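# Slot the open bin into the shelf's gap

## Task

Take the open bin from the table and put it into the empty space in the shelf's row of bins. Its open side must face outward the same way the neighbouring bins do, and its parts must still be inside. The board overhead is low, so the bin may need tilting to get in. Slide it fully in so it sits behind the shelf's front lip, and the parts in the other bins must stay in those bins.

## Robot and tools

Robot: two arms, left_arm (the robot's own left, on the +y side; this is not the image side) and right_arm, each ending in a two-finger gripper. Cameras: cam_head_left and cam_head_right, both 896x504.

Scene frame (metres): z = 0 is the table top level, origin above the centre of the robot's foot, +x points forward over the table, +z up, +y toward left_arm. The table top starts near x = +0.15 and may be rotated relative to the robot. Results report each gripper's end_effector_position, the point between the finger pads about 1 cm behind the tips, and end_effector_quat_wxyz. Expect errors of a few cm, larger at long reach. Fingers point along the gripper's +z and open and close along its y.

Row layout, shared by execute_actions and move: one flat list of 14 numbers covering both arms, each in [-1, 1]. The order is left_arm dx, dy, dz, rx, ry, rz, opening, then right_arm in the same order. Always send all 14, even when only one arm moves. dx..rz are an offset, not a pose, from that arm's Hand target as it was when the action or move began, along scene axes. 1.0 equals 0.6 m or 180 degrees. rx, ry, rz form a single rotation vector, applied about the Hand target's position. A translation longer than 1.0 may be shortened. Opening is absolute: +1 is fully open (0.094 m) and -1 is closed. Six zeros for an arm re-request its current Hand target. That zero is a real command, so to keep a gripper unchanged you must resend its current opening.

execute_actions(actions, cameras): actions is a list of actions. Each action is up to 15 rows, one per 1/30 s step, and a short table repeats its last row until the 15 steps are done. Every row counts from the action's start pose, and repeating an offset in a later action moves the arm further. An empty list just returns the state and images. cameras chooses the images: omitted, null or ["all"] means every camera, [] means none, and an unknown name makes the call invalid.

move(target, speed, blend, opening_speed, blocking, cameras): moves along a straight path to one 14-number row, or through a list of up to 15 rows. Every row in the list is an offset from the same starting Hand targets. speed is in m/s, from 0.002 to 4.3, default 0.25, with turning capped at twice that in rad/s. Give one speed, or one per target. blend (m) rounds the corners at intermediate targets. opening_speed (0.2 or more per second on the opening scale) closes the fingers gradually, which is useful on fragile items. The whole move is capped at 10 s. Paths do not avoid obstacles or the other arm. Grippers lag behind the path and overshoot more at high speed. Avoid paths passing close to an arm's own base, since that can change the shoulder posture. An opening change on a later target is applied only once everything has stopped at that point. The result adds a move: line giving the ending (done, off_target, moving, held, fault) and the limits that acted (paced means the pose was clipped, held means steps were withheld). done means within 10 mm and 2 degrees, but neither done nor off_target tells you whether anything was touched. With blocking=false the call returns after about 0.5 s while the motion continues.

wait(seconds 0-10, cameras) lets time run. stop(cameras) brakes a running move. zoom_image(camera, region [x0,y0,x1,y1], at most 504x504 px) enlarges part of the latest image from cam_head_left or cam_head_right. finished_scene(scene 1 or 2) ends the scene and cannot be undone. Scene 1 is practice.

Controller behaviour: orientation commands are clipped to within 40 degrees of the measured orientation each step. Hand target is your last command after that clip. A gripper often stops short of it because of friction or weight. Waiting does not close the gap, so the next command must ask again, or add the missing distance. An arm blocked by an object keeps pressing, so to release it command a target back past the gripper. Close approach between the arms can be blocked by the clearance check, though grippers can still collide with each other. Hard contact between the arms can fail the scene.

Gripping: grip_measured uses the same scale as opening. With nothing held it reads slightly wide. When squeezing a hard part it reads up to about 3 mm narrower than the part. Full force applies once the command is about 0.05 below the reading at first contact. To release, command well above grip_measured.

Heat and joints: holding a load, reaching out at full stretch, or pushing against something unreachable heats the motors. A MOTOR HOT line appears at 85 °C. At 100 °C the arm faults and drops what it holds for 30 to 60 s or more. Joint torques carry offsets and noise, and numbers 3 and 4 wrap at ±28 N m. A Joint velocities list reading within noise means that arm is still.

Avoid: dropping the bin or its parts, spilling parts from any bin, knocking anything off the table, fast impacts, hard pushes and arm faults. Tilt the bin to get under the low board, then push it fully past the front lip with its open side out, and release it at rest.

Each tool is called after "Call:" by a JSON object that holds its "fn" and its "kwargs".

## Session

Call:
{"fn": "execute_actions", "kwargs": {"actions": []}}

Call:
{"fn": "zoom_image", "kwargs": {"camera": "cam_head_left", "region": [300, 60, 600, 260]}}

Scene clock: 0.00 s.
left_arm: end_effector_position=(+0.3743, +0.2832, +0.2913) grip_measured=+1.000 end_effector_quat_wxyz=(+0.239, +0.706, +0.562, -0.357) | right_arm: end_effector_position=(+0.4136, -0.3085, +0.1370) grip_measured=+1.000 end_effector_quat_wxyz=(+0.142, -0.458, +0.869, +0.120)
Joint positions: left_arm=[0.788 1.049 0.746 -1.037 0.316 1.892 0.094] | right_arm=[-0.832 1.282 0.546 -0.153 0.113 -1.166 0.094]
Joint velocities: within noise
Joint torques (N m): no reading
Motor temperatures (°C): left_arm=[24 25 24 24 22 22 23] | right_arm=[23 23 23 23 22 21 24]
Heat: left arm: hottest shoulder 25 °C; right arm: hottest gripper 24 °C.
Hand target: left_arm +0.3808, +0.2851, +0.2939; +0.243, +0.707, +0.563, -0.352 | right_arm +0.4175, -0.3095, +0.1374; +0.144, -0.457, +0.870, +0.118
Tool commands: left_gripper/opening=+1.0 right_gripper/opening=+1.0

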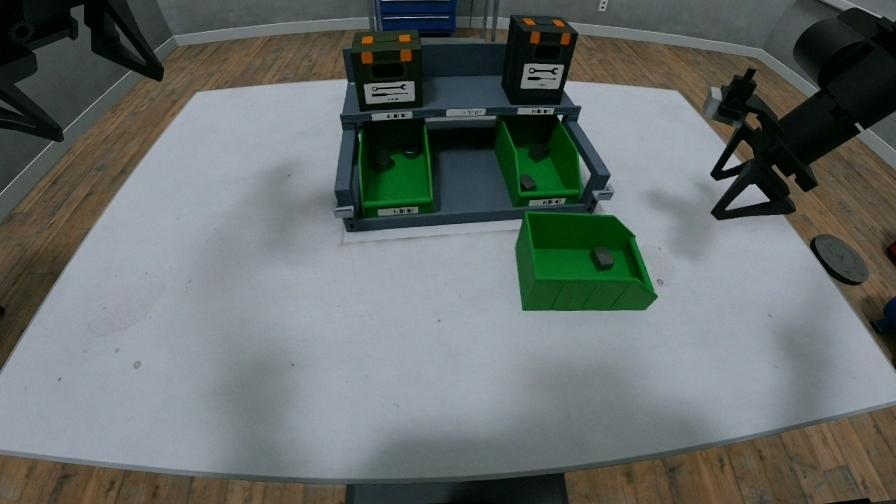

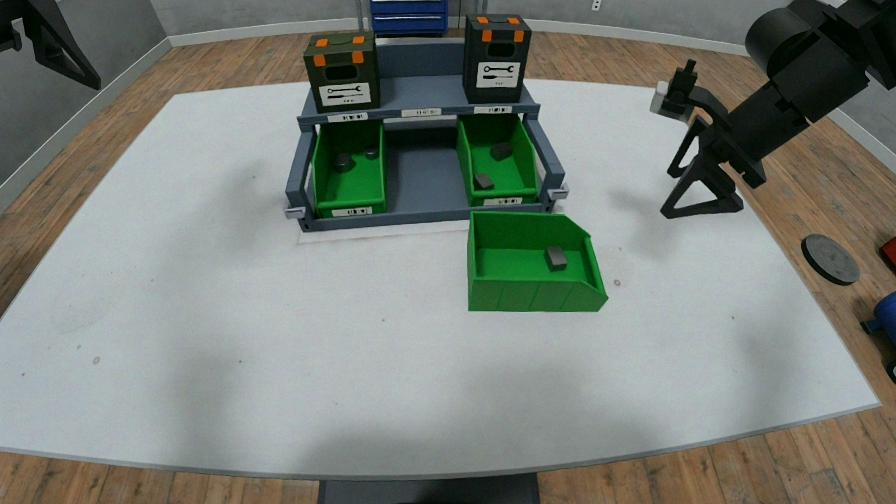

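Scaled by 1.680 from the camera's 896x504 image, which has a finer 1280x720 frame.

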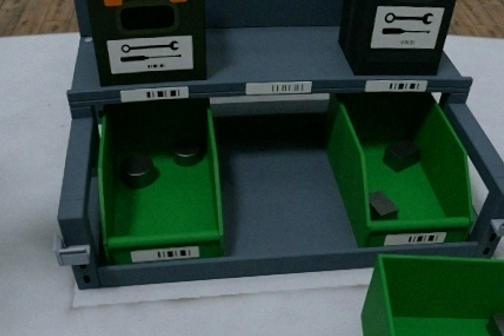

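Call:
{"fn": "zoom_image", "kwargs": {"camera": "cam_head_left", "region": [325, 90, 475, 240]}}

Call:
{"fn": "zoom_image", "kwargs": {"camera": "cam_head_left", "region": [475, 90, 625, 240]}}

Call:
{"fn": "zoom_image", "kwargs": {"camera": "cam_head_left", "region": [500, 190, 670, 330]}}

Scaled by 3.360 from the camera's 896x504 image, which has a finer 1280x720 frame.

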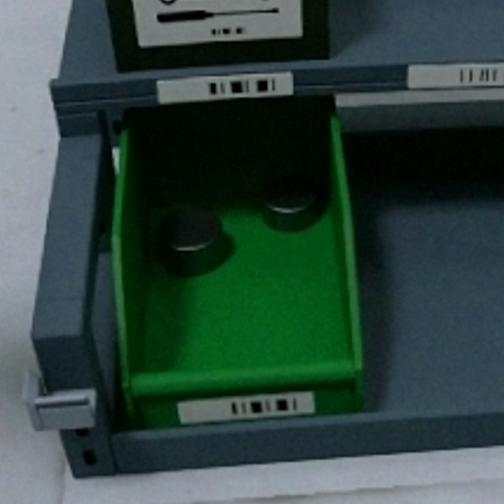

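Scaled by 3.360 from the camera's 896x504 image, which has a finer 1280x720 frame.

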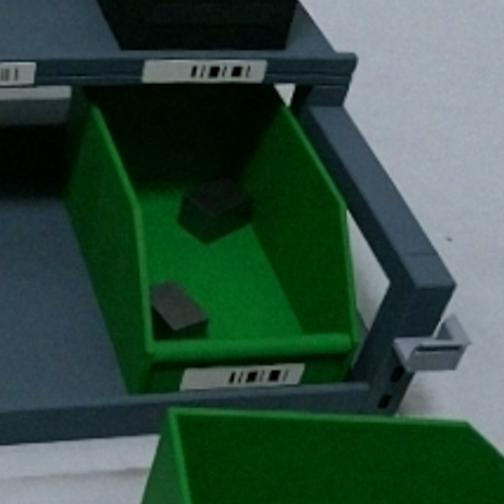

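Scaled by 2.965 from the camera's 896x504 image, which has a finer 1280x720 frame.

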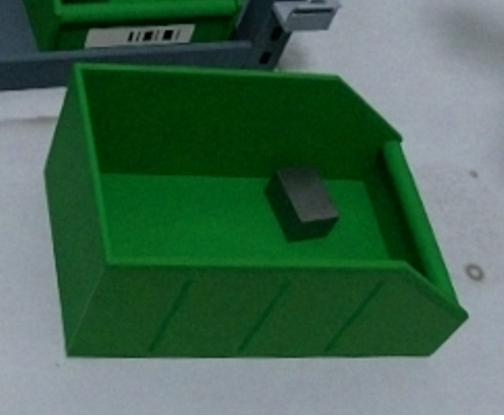

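Call:
{"fn": "move", "kwargs": {"target": [[0.003,-0.8085,-0.1565,0.2656,0.1761,0.5187,-0.04,-0.03,-0.3175,0.2377,0,0,0,1],[0.003,-0.8718,-0.3065,0.2656,0.1761,0.5187,-0.04,-0.03,-0.3175,0.2377,0,0,0,1]], "speed": [0.3,0.15], "blend": [0.03,0]}}

Call:
{"fn": "zoom_image", "kwargs": {"camera": "cam_head_left", "region": [500, 130, 720, 330]}}

Call:
{"fn": "zoom_image", "kwargs": {"camera": "cam_head_right", "region": [450, 130, 670, 330]}}

Scene clock: 85.23 s.
left_arm: end_effector_position=(+0.3618, -0.2344, +0.1114) grip_measured=-0.038 end_effector_quat_wxyz=(-0.004, +0.034, +0.999, +0.007) | right_arm: end_effector_position=(+0.3887, -0.4865, +0.2691) grip_measured=+1.000 end_effector_quat_wxyz=(+0.137, -0.453, +0.870, +0.135)
Joint positions: left_arm=[-0.125 2.65 1.808 -0.868 -0.748 -0.93 0.045] | right_arm=[-1.295 0.783 0.739 -0.885 -0.187 -1.517 0.094]
Joint velocities: within noise
Joint torques (N m): left_arm=[-15.15 -14.74 6.67 0.39 -0.13 0] | right_arm=[1.96 -10.75 8.98 -0.36 -0.34 -0.2]
Motor temperatures (°C): left_arm=[24 26 25 24 23 22 23] | right_arm=[23 24 24 23 23 21 24]
Heat: left arm: hottest shoulder 26 °C; right arm: hottest shoulder 24 °C.
Hand target: left_arm +0.3828, -0.2380, +0.1101; +0.000, +0.019, +1.000, +0.000 | right_arm +0.3996, -0.5000, +0.2801; +0.144, -0.457, +0.870, +0.118
Off the commanded pose: left_arm 0.021 m, 2 deg | right_arm 0.020 m, 2 deg.
move: off_target (left_arm, right_arm)

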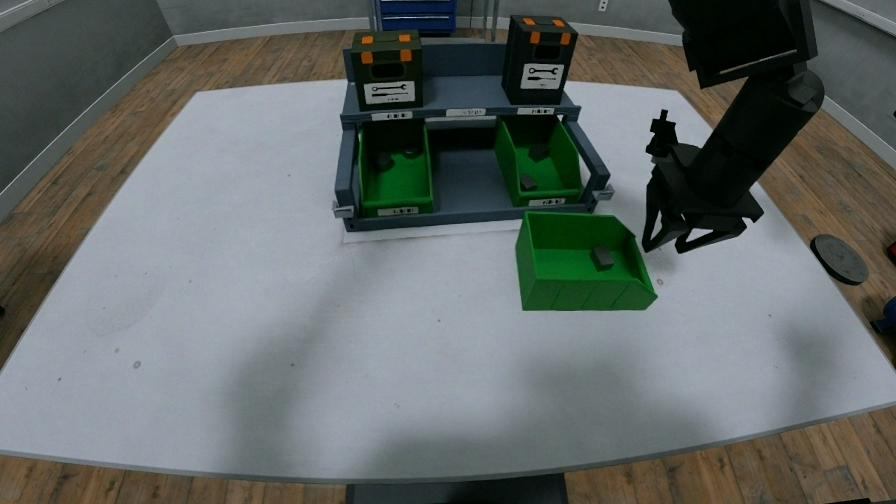

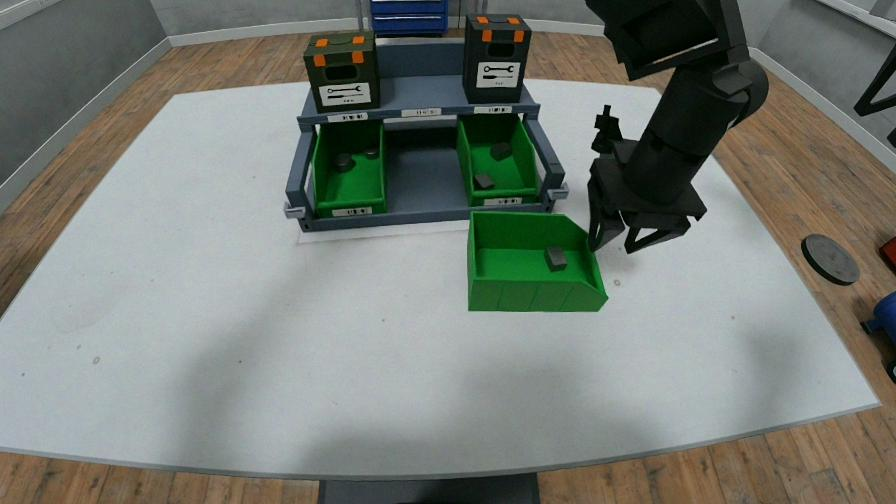

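Scaled by 2.291 from the camera's 896x504 image, which has a finer 1280x720 frame.

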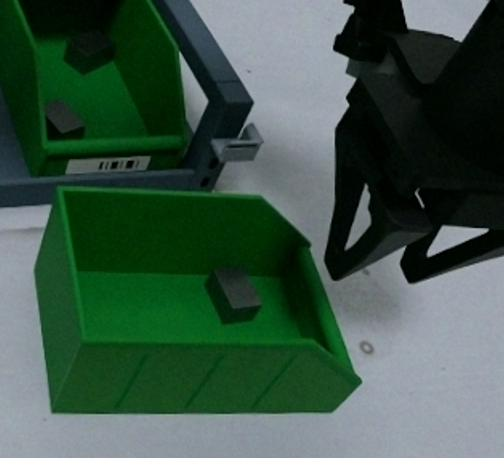

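Scaled by 2.291 from the camera's 896x504 image, which has a finer 1280x720 frame.

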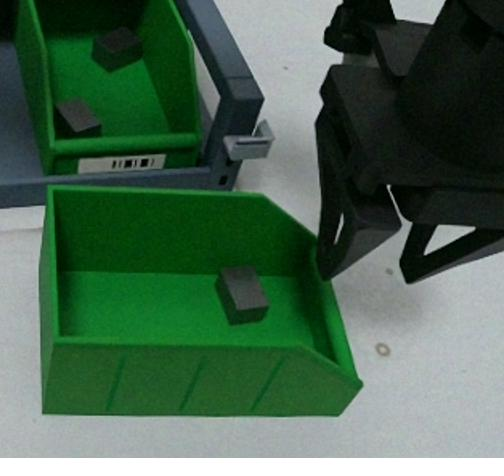

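Call:
{"fn": "move", "kwargs": {"target": [[0.033,-0.03,0,0,0,0,-0.04,0,0,0,0,0,0,1],[0.033,-0.03,-0.07,0,0,0,-0.04,0,0,0,0,0,0,1]], "speed": 0.12, "blend": [0.01,0]}}

Call:
{"fn": "zoom_image", "kwargs": {"camera": "cam_head_left", "region": [560, 180, 710, 330]}}

Call:
{"fn": "zoom_image", "kwargs": {"camera": "cam_head_right", "region": [510, 180, 660, 330]}}

Scene clock: 100.70 s.
left_arm: end_effector_position=(+0.3804, -0.2516, +0.0651) grip_measured=-0.038 end_effector_quat_wxyz=(-0.008, +0.033, +0.999, +0.010) | right_arm: end_effector_position=(+0.3887, -0.4865, +0.2691) grip_measured=+1.000 end_effector_quat_wxyz=(+0.137, -0.454, +0.870, +0.135)
Joint positions: left_arm=[-0.07 2.76 1.951 -0.862 -0.751 -0.864 0.045] | right_arm=[-1.295 0.783 0.739 -0.885 -0.187 -1.517 0.094]
Joint velocities: within noise
Joint torques (N m): left_arm=[-16.38 -15.62 6.48 0.43 -0.13 0.02] | right_arm=[1.67 -11.22 9.01 -0.29 -0.35 -0.15]
Motor temperatures (°C): left_arm=[25 26 26 24 23 22 23] | right_arm=[23 24 25 23 23 21 24]
Heat: left arm: hottest shoulder 26 °C; right arm: hottest elbow 25 °C.
Hand target: left_arm +0.4025, -0.2559, +0.0680; +0.000, +0.019, +1.000, +0.000 | right_arm +0.3995, -0.5000, +0.2801; +0.144, -0.457, +0.870, +0.118
Off the commanded pose: left_arm 0.023 m, 2 deg | right_arm 0.021 m, 2 deg.
move: off_target (left_arm, right_arm)

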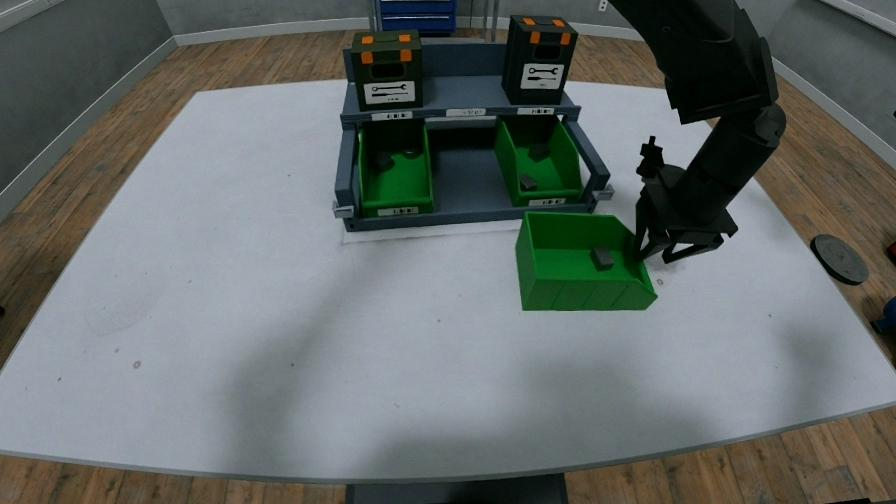

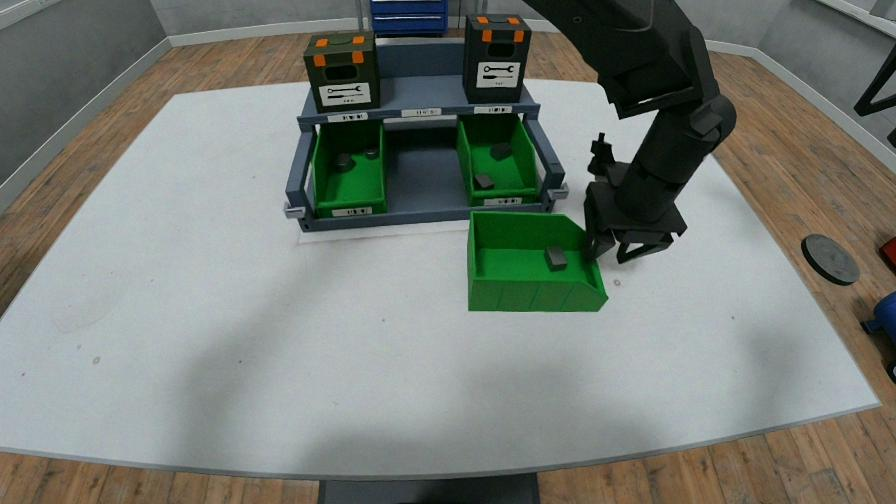

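Scaled by 3.360 from the camera's 896x504 image, which has a finer 1280x720 frame.

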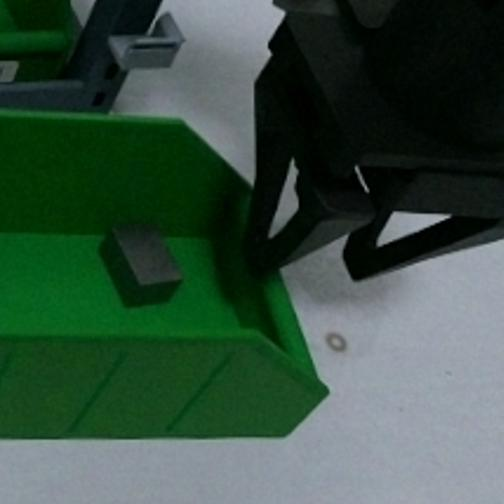

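Scaled by 3.360 from the camera's 896x504 image, which has a finer 1280x720 frame.

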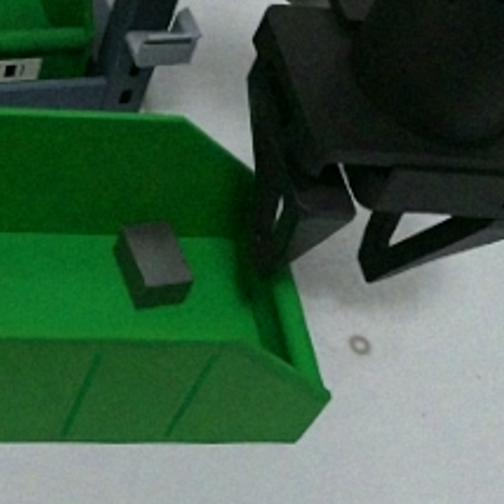

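Call:
{"fn": "move", "kwargs": {"target": [0.0,0,-0.05,0,0,0,-0.04,0,0,0,0,0,0,1], "speed": 0.08}}

Call:
{"fn": "zoom_image", "kwargs": {"camera": "cam_head_left", "region": [600, 210, 700, 310]}}

Call:
{"fn": "zoom_image", "kwargs": {"camera": "cam_head_right", "region": [550, 210, 650, 310]}}

Scene clock: 129.37 s.
left_arm: end_effector_position=(+0.3830, -0.2540, +0.0424) grip_measured=-0.038 end_effector_quat_wxyz=(-0.005, +0.033, +0.999, +0.005) | right_arm: end_effector_position=(+0.3887, -0.4865, +0.2691) grip_measured=+1.000 end_effector_quat_wxyz=(+0.137, -0.454, +0.870, +0.135)
Joint positions: left_arm=[-0.045 2.792 1.969 -0.811 -0.752 -0.822 0.045] | right_arm=[-1.295 0.783 0.739 -0.885 -0.187 -1.517 0.094]
Joint velocities: within noise
Joint torques (N m): left_arm=[-15.91 -14.86 6.58 0.46 -0.11 0.04] | right_arm=[2.37 -10.46 8.9 -0.34 -0.36 -0.16]
Motor temperatures (°C): left_arm=[26 27 27 24 23 22 23] | right_arm=[23 24 26 23 23 21 24]
Heat: left arm: hottest shoulder 27 °C; right arm: hottest elbow 26 °C.
Hand target: left_arm +0.4025, -0.2559, +0.0380; +0.000, +0.019, +1.000, +0.000 | right_arm +0.3995, -0.5000, +0.2801; +0.144, -0.457, +0.870, +0.118
Off the commanded pose: left_arm 0.020 m, 2 deg | right_arm 0.021 m, 2 deg.
move: off_target (left_arm, right_arm)

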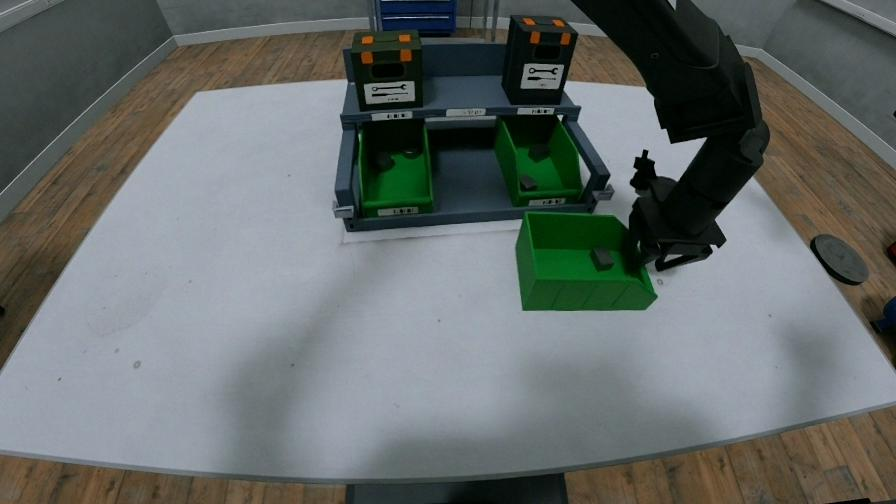

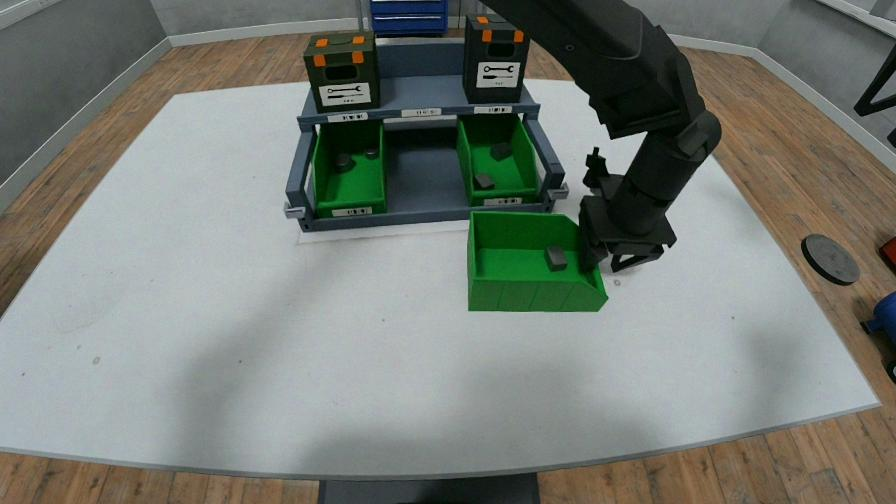

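Scaled by 5.040 from the camera's 896x504 image, which has a finer 1280x720 frame.

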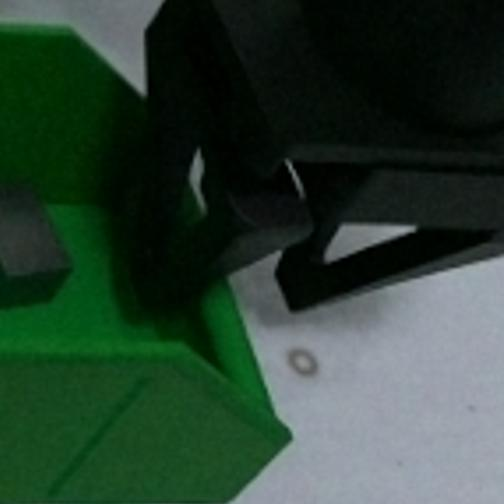

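Scaled by 5.040 from the camera's 896x504 image, which has a finer 1280x720 frame.

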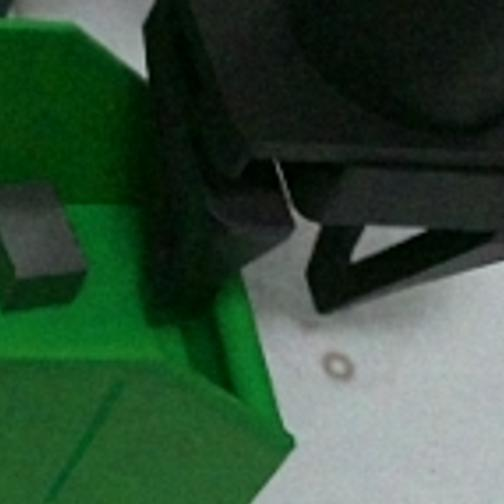

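Call:
{"fn": "move", "kwargs": {"target": [[0.0,0,-0.022,0,0,0,-0.04,0,0,0,0,0,0,1],[0.0,0,-0.025,0,0,0,-0.04,0,0,0,0,0,0,1]], "speed": [0.06,0.03]}}

Call:
{"fn": "zoom_image", "kwargs": {"camera": "cam_head_left", "region": [600, 210, 700, 310]}}

Scene clock: 145.73 s.
left_arm: end_effector_position=(+0.3840, -0.2556, +0.0305) grip_measured=-0.038 end_effector_quat_wxyz=(-0.004, +0.033, +0.999, +0.004) | right_arm: end_effector_position=(+0.3887, -0.4865, +0.2691) grip_measured=+1.000 end_effector_quat_wxyz=(+0.137, -0.454, +0.870, +0.135)
Joint positions: left_arm=[-0.033 2.811 1.982 -0.787 -0.753 -0.801 0.045] | right_arm=[-1.295 0.783 0.739 -0.885 -0.187 -1.517 0.094]
Joint velocities: within noise
Joint torques (N m): left_arm=[-15.85 -14.45 6.41 0.46 -0.13 0.02] | right_arm=[1.67 -11.11 9.02 -0.25 -0.32 -0.15]
Motor temperatures (°C): left_arm=[26 28 27 24 23 22 23] | right_arm=[23 24 26 23 23 21 24]
Heat: left arm: hottest shoulder 28 °C; right arm: hottest elbow 26 °C.
Hand target: left_arm +0.4026, -0.2559, +0.0231; +0.000, +0.019, +1.000, +0.000 | right_arm +0.3995, -0.5000, +0.2801; +0.144, -0.457, +0.870, +0.118
Off the commanded pose: left_arm 0.020 m, 2 deg | right_arm 0.021 m, 2 deg.
move: off_target (left_arm, right_arm)

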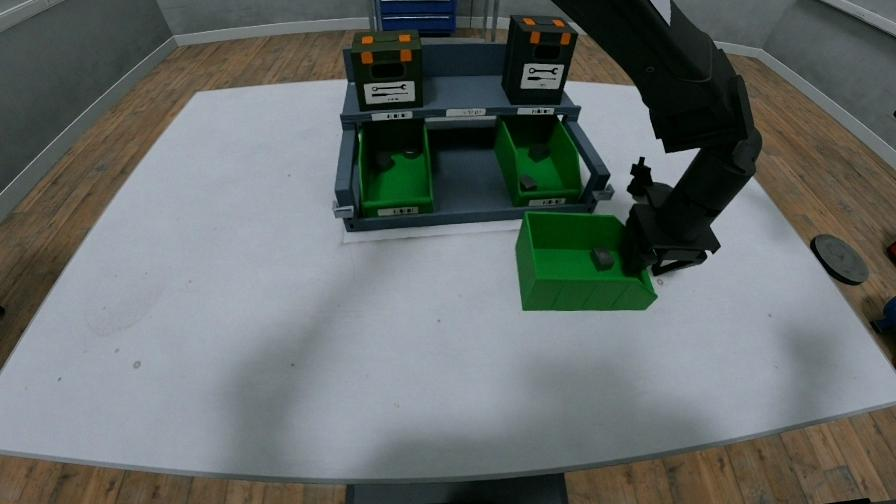

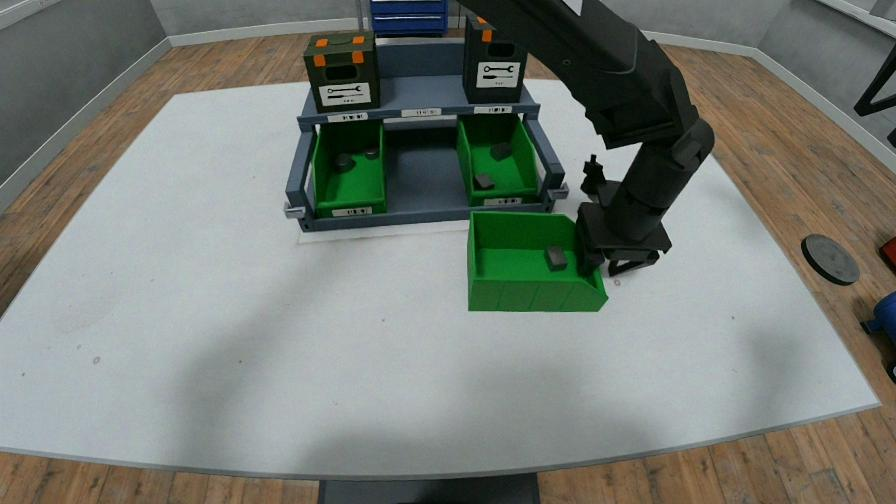

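Scaled by 5.040 from the camera's 896x504 image, which has a finer 1280x720 frame.

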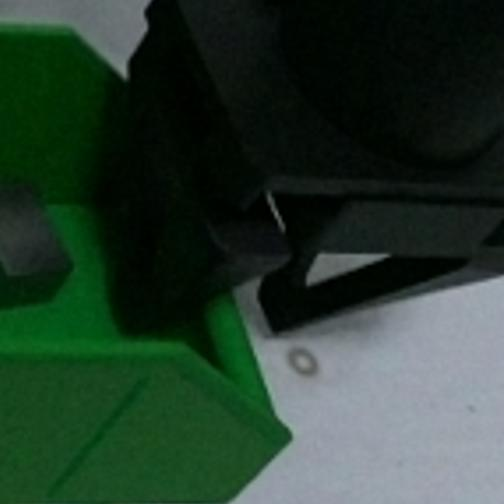

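Call:
{"fn": "move", "kwargs": {"target": [[0.0,0,-0.008,0,0,0,-0.04,0,0,0,0,0,0,1],[0.0,0,-0.008,0,0,0,-1,0,0,0,0,0,0,1]], "speed": [0.04,0.04], "opening_speed": 0.4}}

Call:
{"fn": "zoom_image", "kwargs": {"camera": "cam_head_left", "region": [500, 190, 700, 330]}}

Scene clock: 160.83 s.
left_arm: end_effector_position=(+0.3865, -0.2556, +0.0271) grip_measured=-0.823 end_effector_quat_wxyz=(-0.001, +0.033, +0.999, +0.004) | right_arm: end_effector_position=(+0.3887, -0.4865, +0.2691) grip_measured=+1.000 end_effector_quat_wxyz=(+0.137, -0.454, +0.870, +0.135)
Joint positions: left_arm=[-0.029 2.816 1.987 -0.779 -0.758 -0.792 0.008] | right_arm=[-1.295 0.783 0.739 -0.885 -0.187 -1.517 0.094]
Joint velocities: within noise
Joint torques (N m): left_arm=[-15.62 -14.39 6.34 0.47 0.06 0] | right_arm=[1.55 -10.58 8.99 -0.2 -0.3 -0.18]
Motor temperatures (°C): left_arm=[26 28 27 24 23 22 23] | right_arm=[23 24 26 23 23 21 24]
Heat: left arm: hottest shoulder 28 °C; right arm: hottest elbow 26 °C.
Hand target: left_arm +0.4026, -0.2560, +0.0183; +0.000, +0.019, +1.000, +0.000 | right_arm +0.3995, -0.5000, +0.2801; +0.144, -0.457, +0.870, +0.118
Off the commanded pose: left_arm 0.018 m, 2 deg | right_arm 0.021 m, 2 deg.
move: off_target (left_arm, right_arm); target 2's new opening was sent with left_arm's hand 0.020 m and 2 deg from that target

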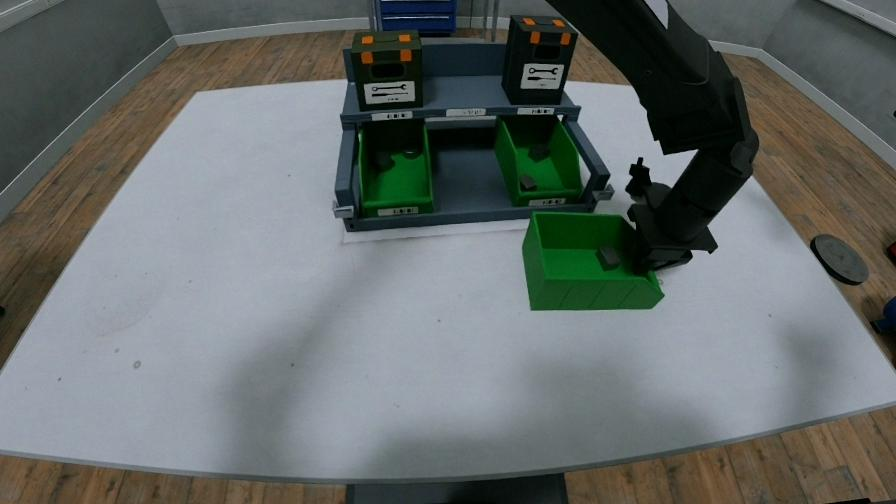

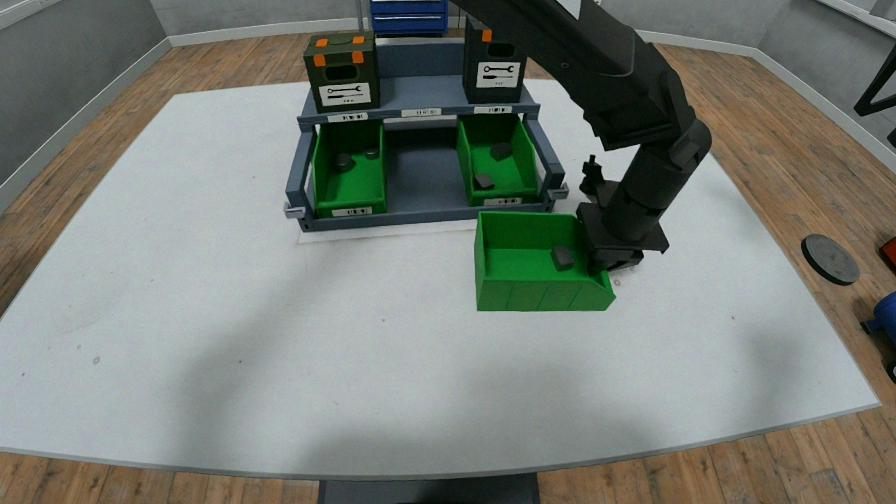

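Scaled by 2.520 from the camera's 896x504 image, which has a finer 1280x720 frame.

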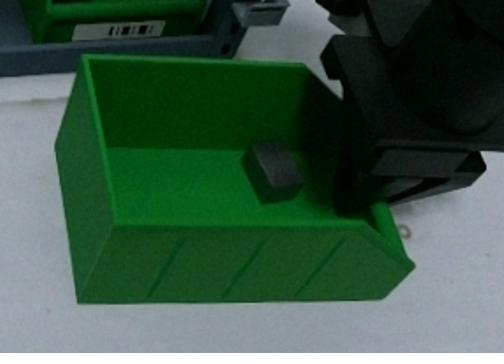

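Call:
{"fn": "move", "kwargs": {"target": [0,0,0.1,0,0,0,-1,0,0,0,0,0,0,1], "speed": 0.06}}

Call:
{"fn": "zoom_image", "kwargs": {"camera": "cam_head_right", "region": [280, 90, 430, 240]}}

Call:
{"fn": "zoom_image", "kwargs": {"camera": "cam_head_right", "region": [430, 90, 580, 240]}}

Call:
{"fn": "zoom_image", "kwargs": {"camera": "cam_head_left", "region": [500, 150, 700, 330]}}

Scene clock: 177.60 s.
left_arm: end_effector_position=(+0.3982, -0.2441, +0.0462) grip_measured=-0.823 end_effector_quat_wxyz=(-0.013, +0.016, +1.000, +0.012) | right_arm: end_effector_position=(+0.3887, -0.4865, +0.2691) grip_measured=+1.000 end_effector_quat_wxyz=(+0.137, -0.454, +0.870, +0.135)
Joint positions: left_arm=[-0.029 2.774 1.983 -0.856 -0.749 -0.851 0.008] | right_arm=[-1.295 0.783 0.739 -0.885 -0.187 -1.517 0.094]
Joint velocities: within noise
Joint torques (N m): left_arm=[-21.36 -17.61 4.03 -0.57 -0.14 -0.22] | right_arm=[1.61 -10.34 9.07 -0.42 -0.37 -0.16]
Motor temperatures (°C): left_arm=[26 28 26 24 23 22 24] | right_arm=[23 24 27 23 23 21 24]
Heat: left arm: hottest shoulder 28 °C; right arm: hottest elbow 27 °C.
Hand target: left_arm +0.4026, -0.2560, +0.0784; +0.000, +0.019, +1.000, +0.000 | right_arm +0.3995, -0.5000, +0.2801; +0.144, -0.457, +0.870, +0.118
Off the commanded pose: left_arm 0.035 m, 2 deg | right_arm 0.021 m, 2 deg.
move: off_target (left_arm, right_arm)

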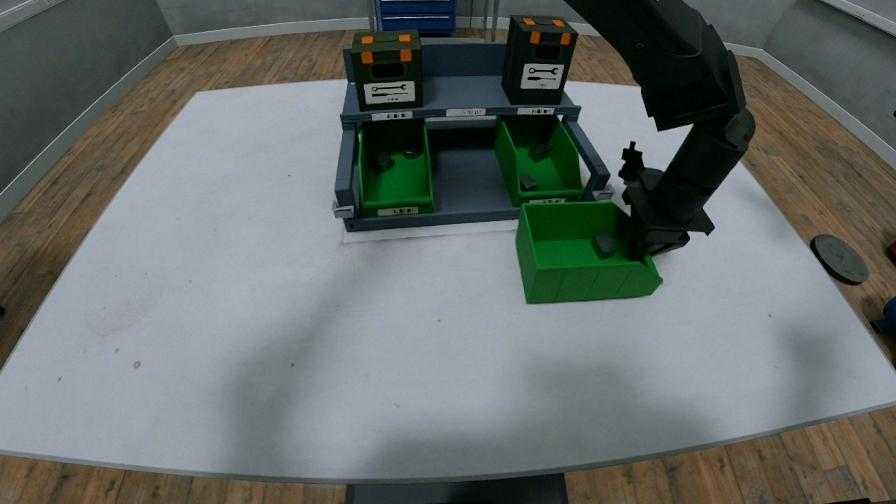

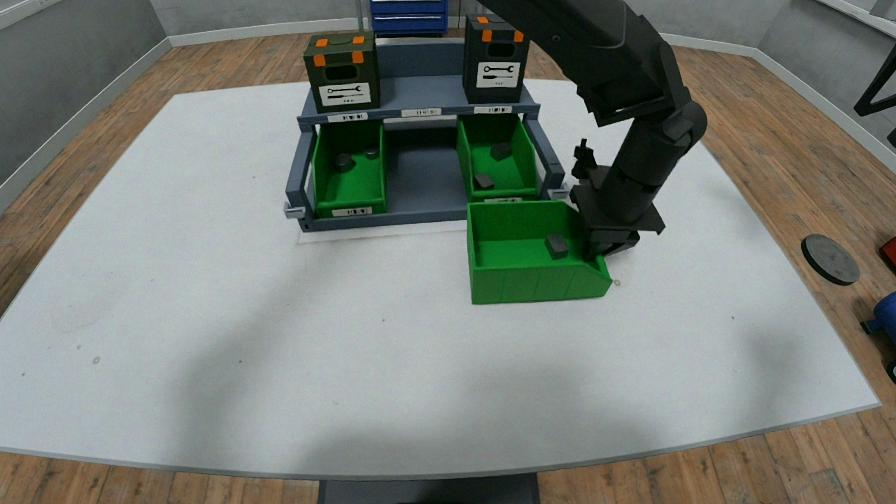

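Scaled by 3.360 from the camera's 896x504 image, which has a finer 1280x720 frame.

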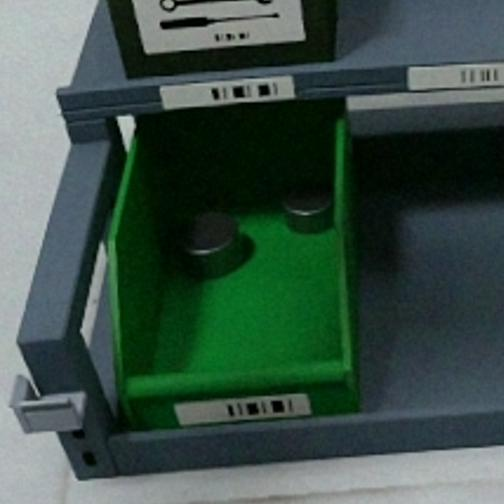

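Scaled by 3.360 from the camera's 896x504 image, which has a finer 1280x720 frame.

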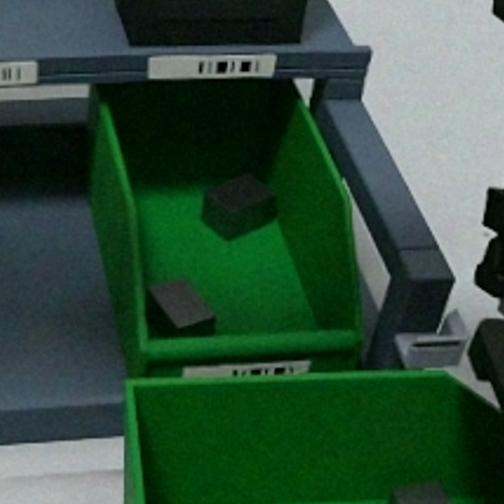

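Scaled by 2.520 from the camera's 896x504 image, which has a finer 1280x720 frame.

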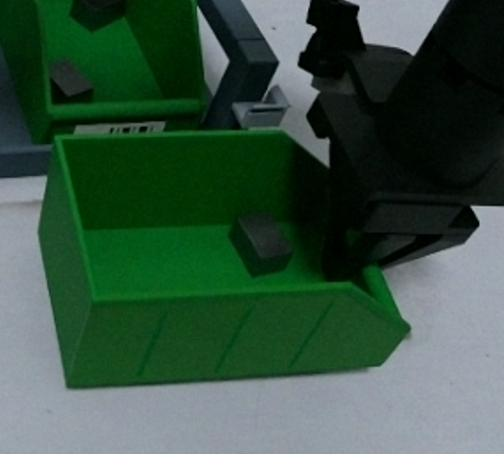

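Call:
{"fn": "move", "kwargs": {"target": [[-0.0667,0,0.1193,0,0,0,-1,0,0,0,0,0,0,1],[-0.146,0.335,0.0943,0,0,-0.4722,-1,0,0,0,0,0,0,1]], "speed": [0.08,0.14], "blend": [0.01,0]}}

Call:
{"fn": "zoom_image", "kwargs": {"camera": "cam_head_left", "region": [360, 120, 560, 320]}}

Call:
{"fn": "zoom_image", "kwargs": {"camera": "cam_head_right", "region": [300, 120, 500, 320]}}

Scene clock: 231.33 s.
left_arm: end_effector_position=(+0.2994, -0.0558, +0.1284) grip_measured=-0.823 end_effector_quat_wxyz=(-0.012, +0.697, +0.717, -0.002) | right_arm: end_effector_position=(+0.3887, -0.4865, +0.2691) grip_measured=+1.000 end_effector_quat_wxyz=(+0.137, -0.454, +0.870, +0.135)
Joint positions: left_arm=[-0.071 2.251 1.088 -0.507 -0.744 0.612 0.008] | right_arm=[-1.295 0.783 0.739 -0.885 -0.187 -1.517 0.094]
Joint velocities: within noise
Joint torques (N m): left_arm=[-11.69 -12.75 2.89 0.57 -0.24 -0.01] | right_arm=[1.67 -11.11 9.01 -0.36 -0.37 -0.13]
Motor temperatures (°C): left_arm=[28 29 26 24 23 22 25] | right_arm=[23 24 27 23 23 21 24]
Heat: left arm: hottest shoulder 29 °C; right arm: hottest elbow 27 °C.
Hand target: left_arm +0.3150, -0.0549, +0.1348; +0.000, +0.689, +0.724, +0.000 | right_arm +0.3995, -0.5000, +0.2801; +0.144, -0.457, +0.870, +0.118
Off the commanded pose: left_arm 0.017 m, 2 deg | right_arm 0.021 m, 2 deg.
move: off_target (left_arm, right_arm)

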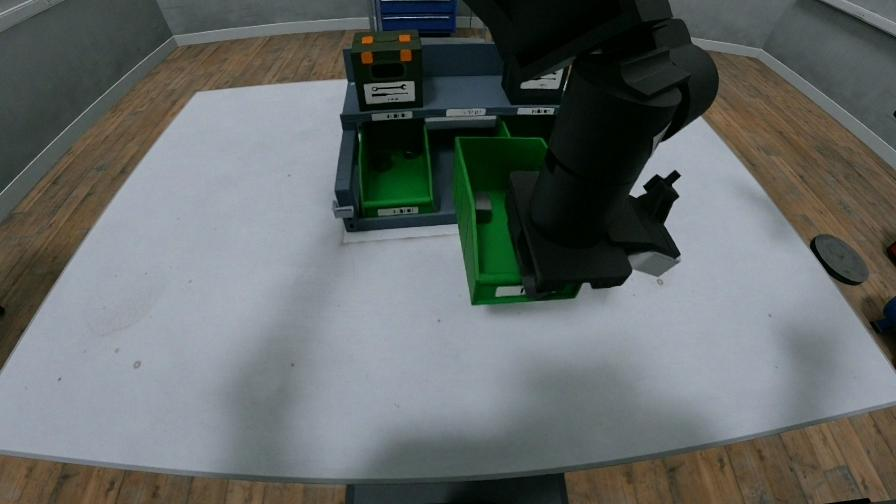

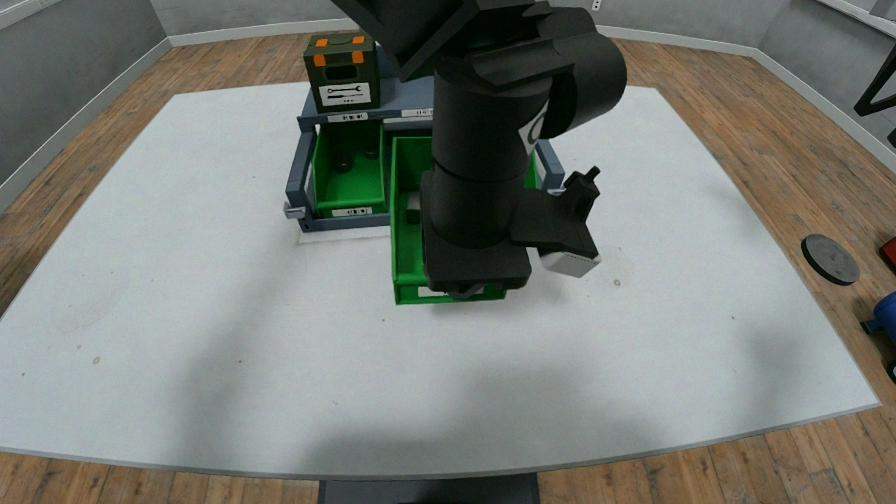

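Scaled by 2.520 from the camera's 896x504 image, which has a finer 1280x720 frame.

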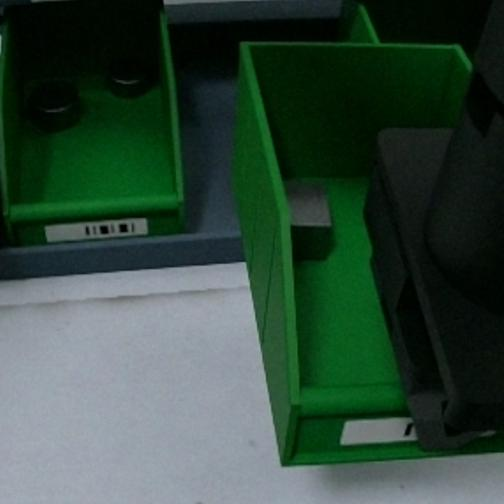

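Scaled by 2.520 from the camera's 896x504 image, which has a finer 1280x720 frame.

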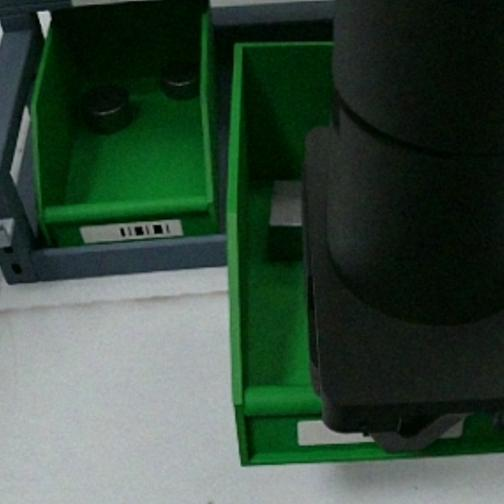

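Call:
{"fn": "zoom_image", "kwargs": {"camera": "cam_head_left", "region": [450, 220, 600, 320]}}

Call:
{"fn": "zoom_image", "kwargs": {"camera": "cam_head_right", "region": [380, 220, 530, 320]}}

Scaled by 3.360 from the camera's 896x504 image, which has a finer 1280x720 frame.

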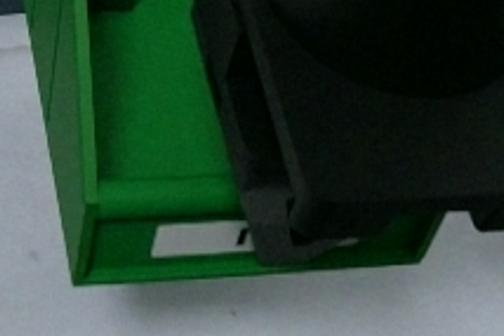

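Scaled by 3.360 from the camera's 896x504 image, which has a finer 1280x720 frame.

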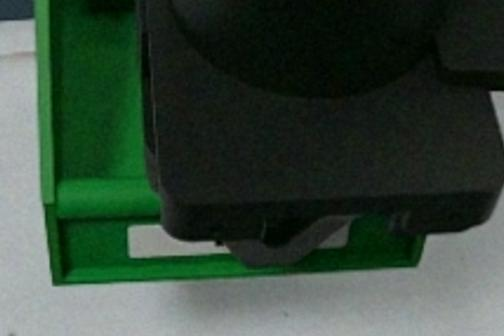

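Call:
{"fn": "move", "kwargs": {"target": [0.0343, 0.0118, 0, -0.0028, 0.0444, 0.010, -1, 0,0,0,0,0,0,1], "speed": 0.06}}

Scene clock: 331.10 s.
left_arm: end_effector_position=(+0.3115, -0.0429, +0.1255) grip_measured=-0.823 end_effector_quat_wxyz=(-0.062, +0.690, +0.720, -0.051) | right_arm: end_effector_position=(+0.3887, -0.4865, +0.2691) grip_measured=+1.000 end_effector_quat_wxyz=(+0.137, -0.454, +0.870, +0.135)
Joint positions: left_arm=[-0.007 2.223 1.133 -0.634 -0.639 0.613 0.008] | right_arm=[-1.295 0.783 0.739 -0.885 -0.187 -1.517 0.094]
Joint velocities: within noise
Joint torques (N m): left_arm=[-12.1 -12.75 4.77 -0.5 0 -0.12] | right_arm=[1.9 -10.4 9.07 -0.2 -0.4 -0.15]
Motor temperatures (°C): left_arm=[26 27 25 24 23 22 26] | right_arm=[23 24 28 23 23 21 24]
Heat: left arm: hottest shoulder 27 °C; right arm: hottest elbow 28 °C.
Hand target: left_arm +0.3356, -0.0479, +0.1348; -0.047, +0.676, +0.734, -0.051 | right_arm +0.3995, -0.5000, +0.2801; +0.144, -0.457, +0.870, +0.118
Off the commanded pose: left_arm 0.026 m, 3 deg | right_arm 0.021 m, 2 deg.
move: off_target (left_arm, right_arm)

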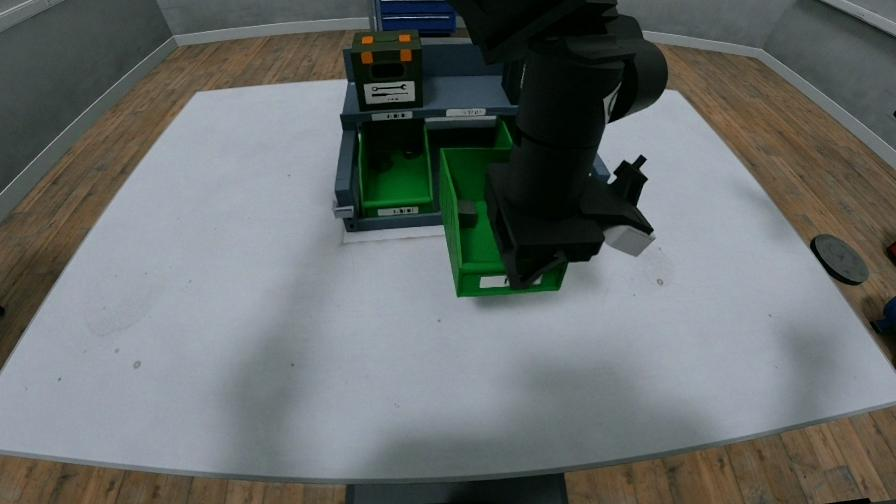

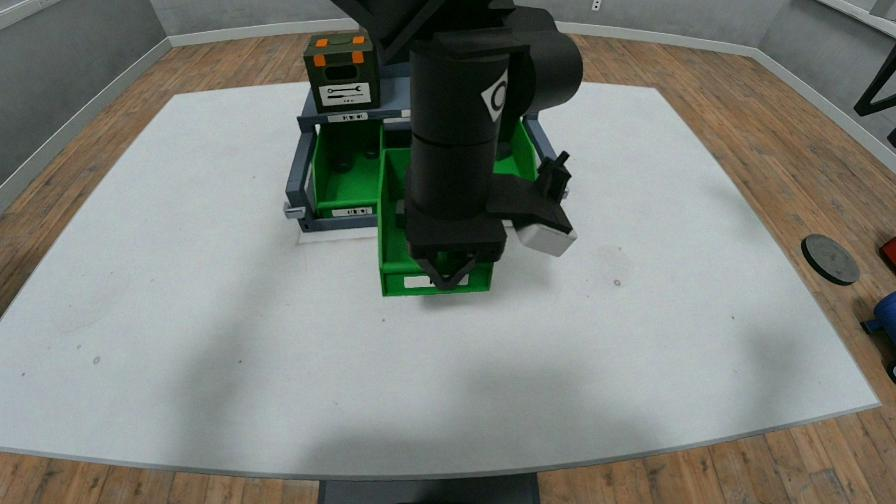

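Call:
{"fn": "zoom_image", "kwargs": {"camera": "cam_head_left", "region": [430, 100, 610, 310]}}

Call:
{"fn": "zoom_image", "kwargs": {"camera": "cam_head_right", "region": [370, 100, 550, 310]}}

Scaled by 2.400 from the camera's 896x504 image, which has a finer 1280x720 frame.

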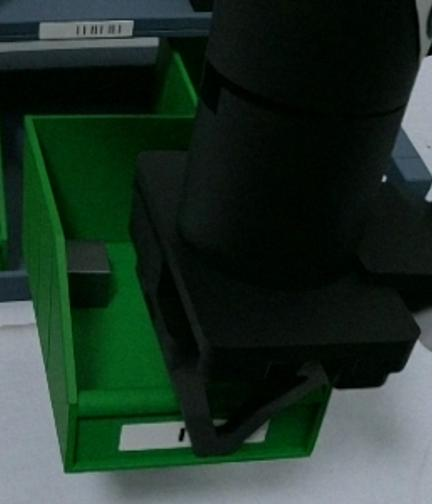

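Scaled by 2.400 from the camera's 896x504 image, which has a finer 1280x720 frame.

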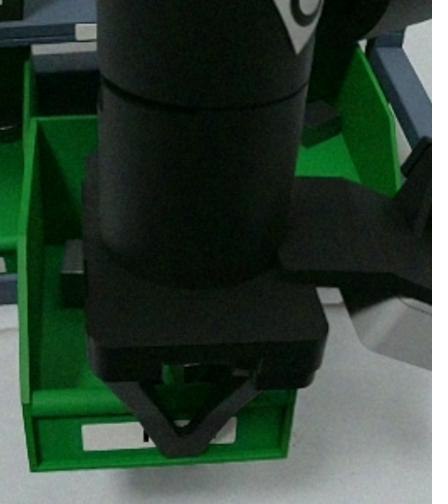

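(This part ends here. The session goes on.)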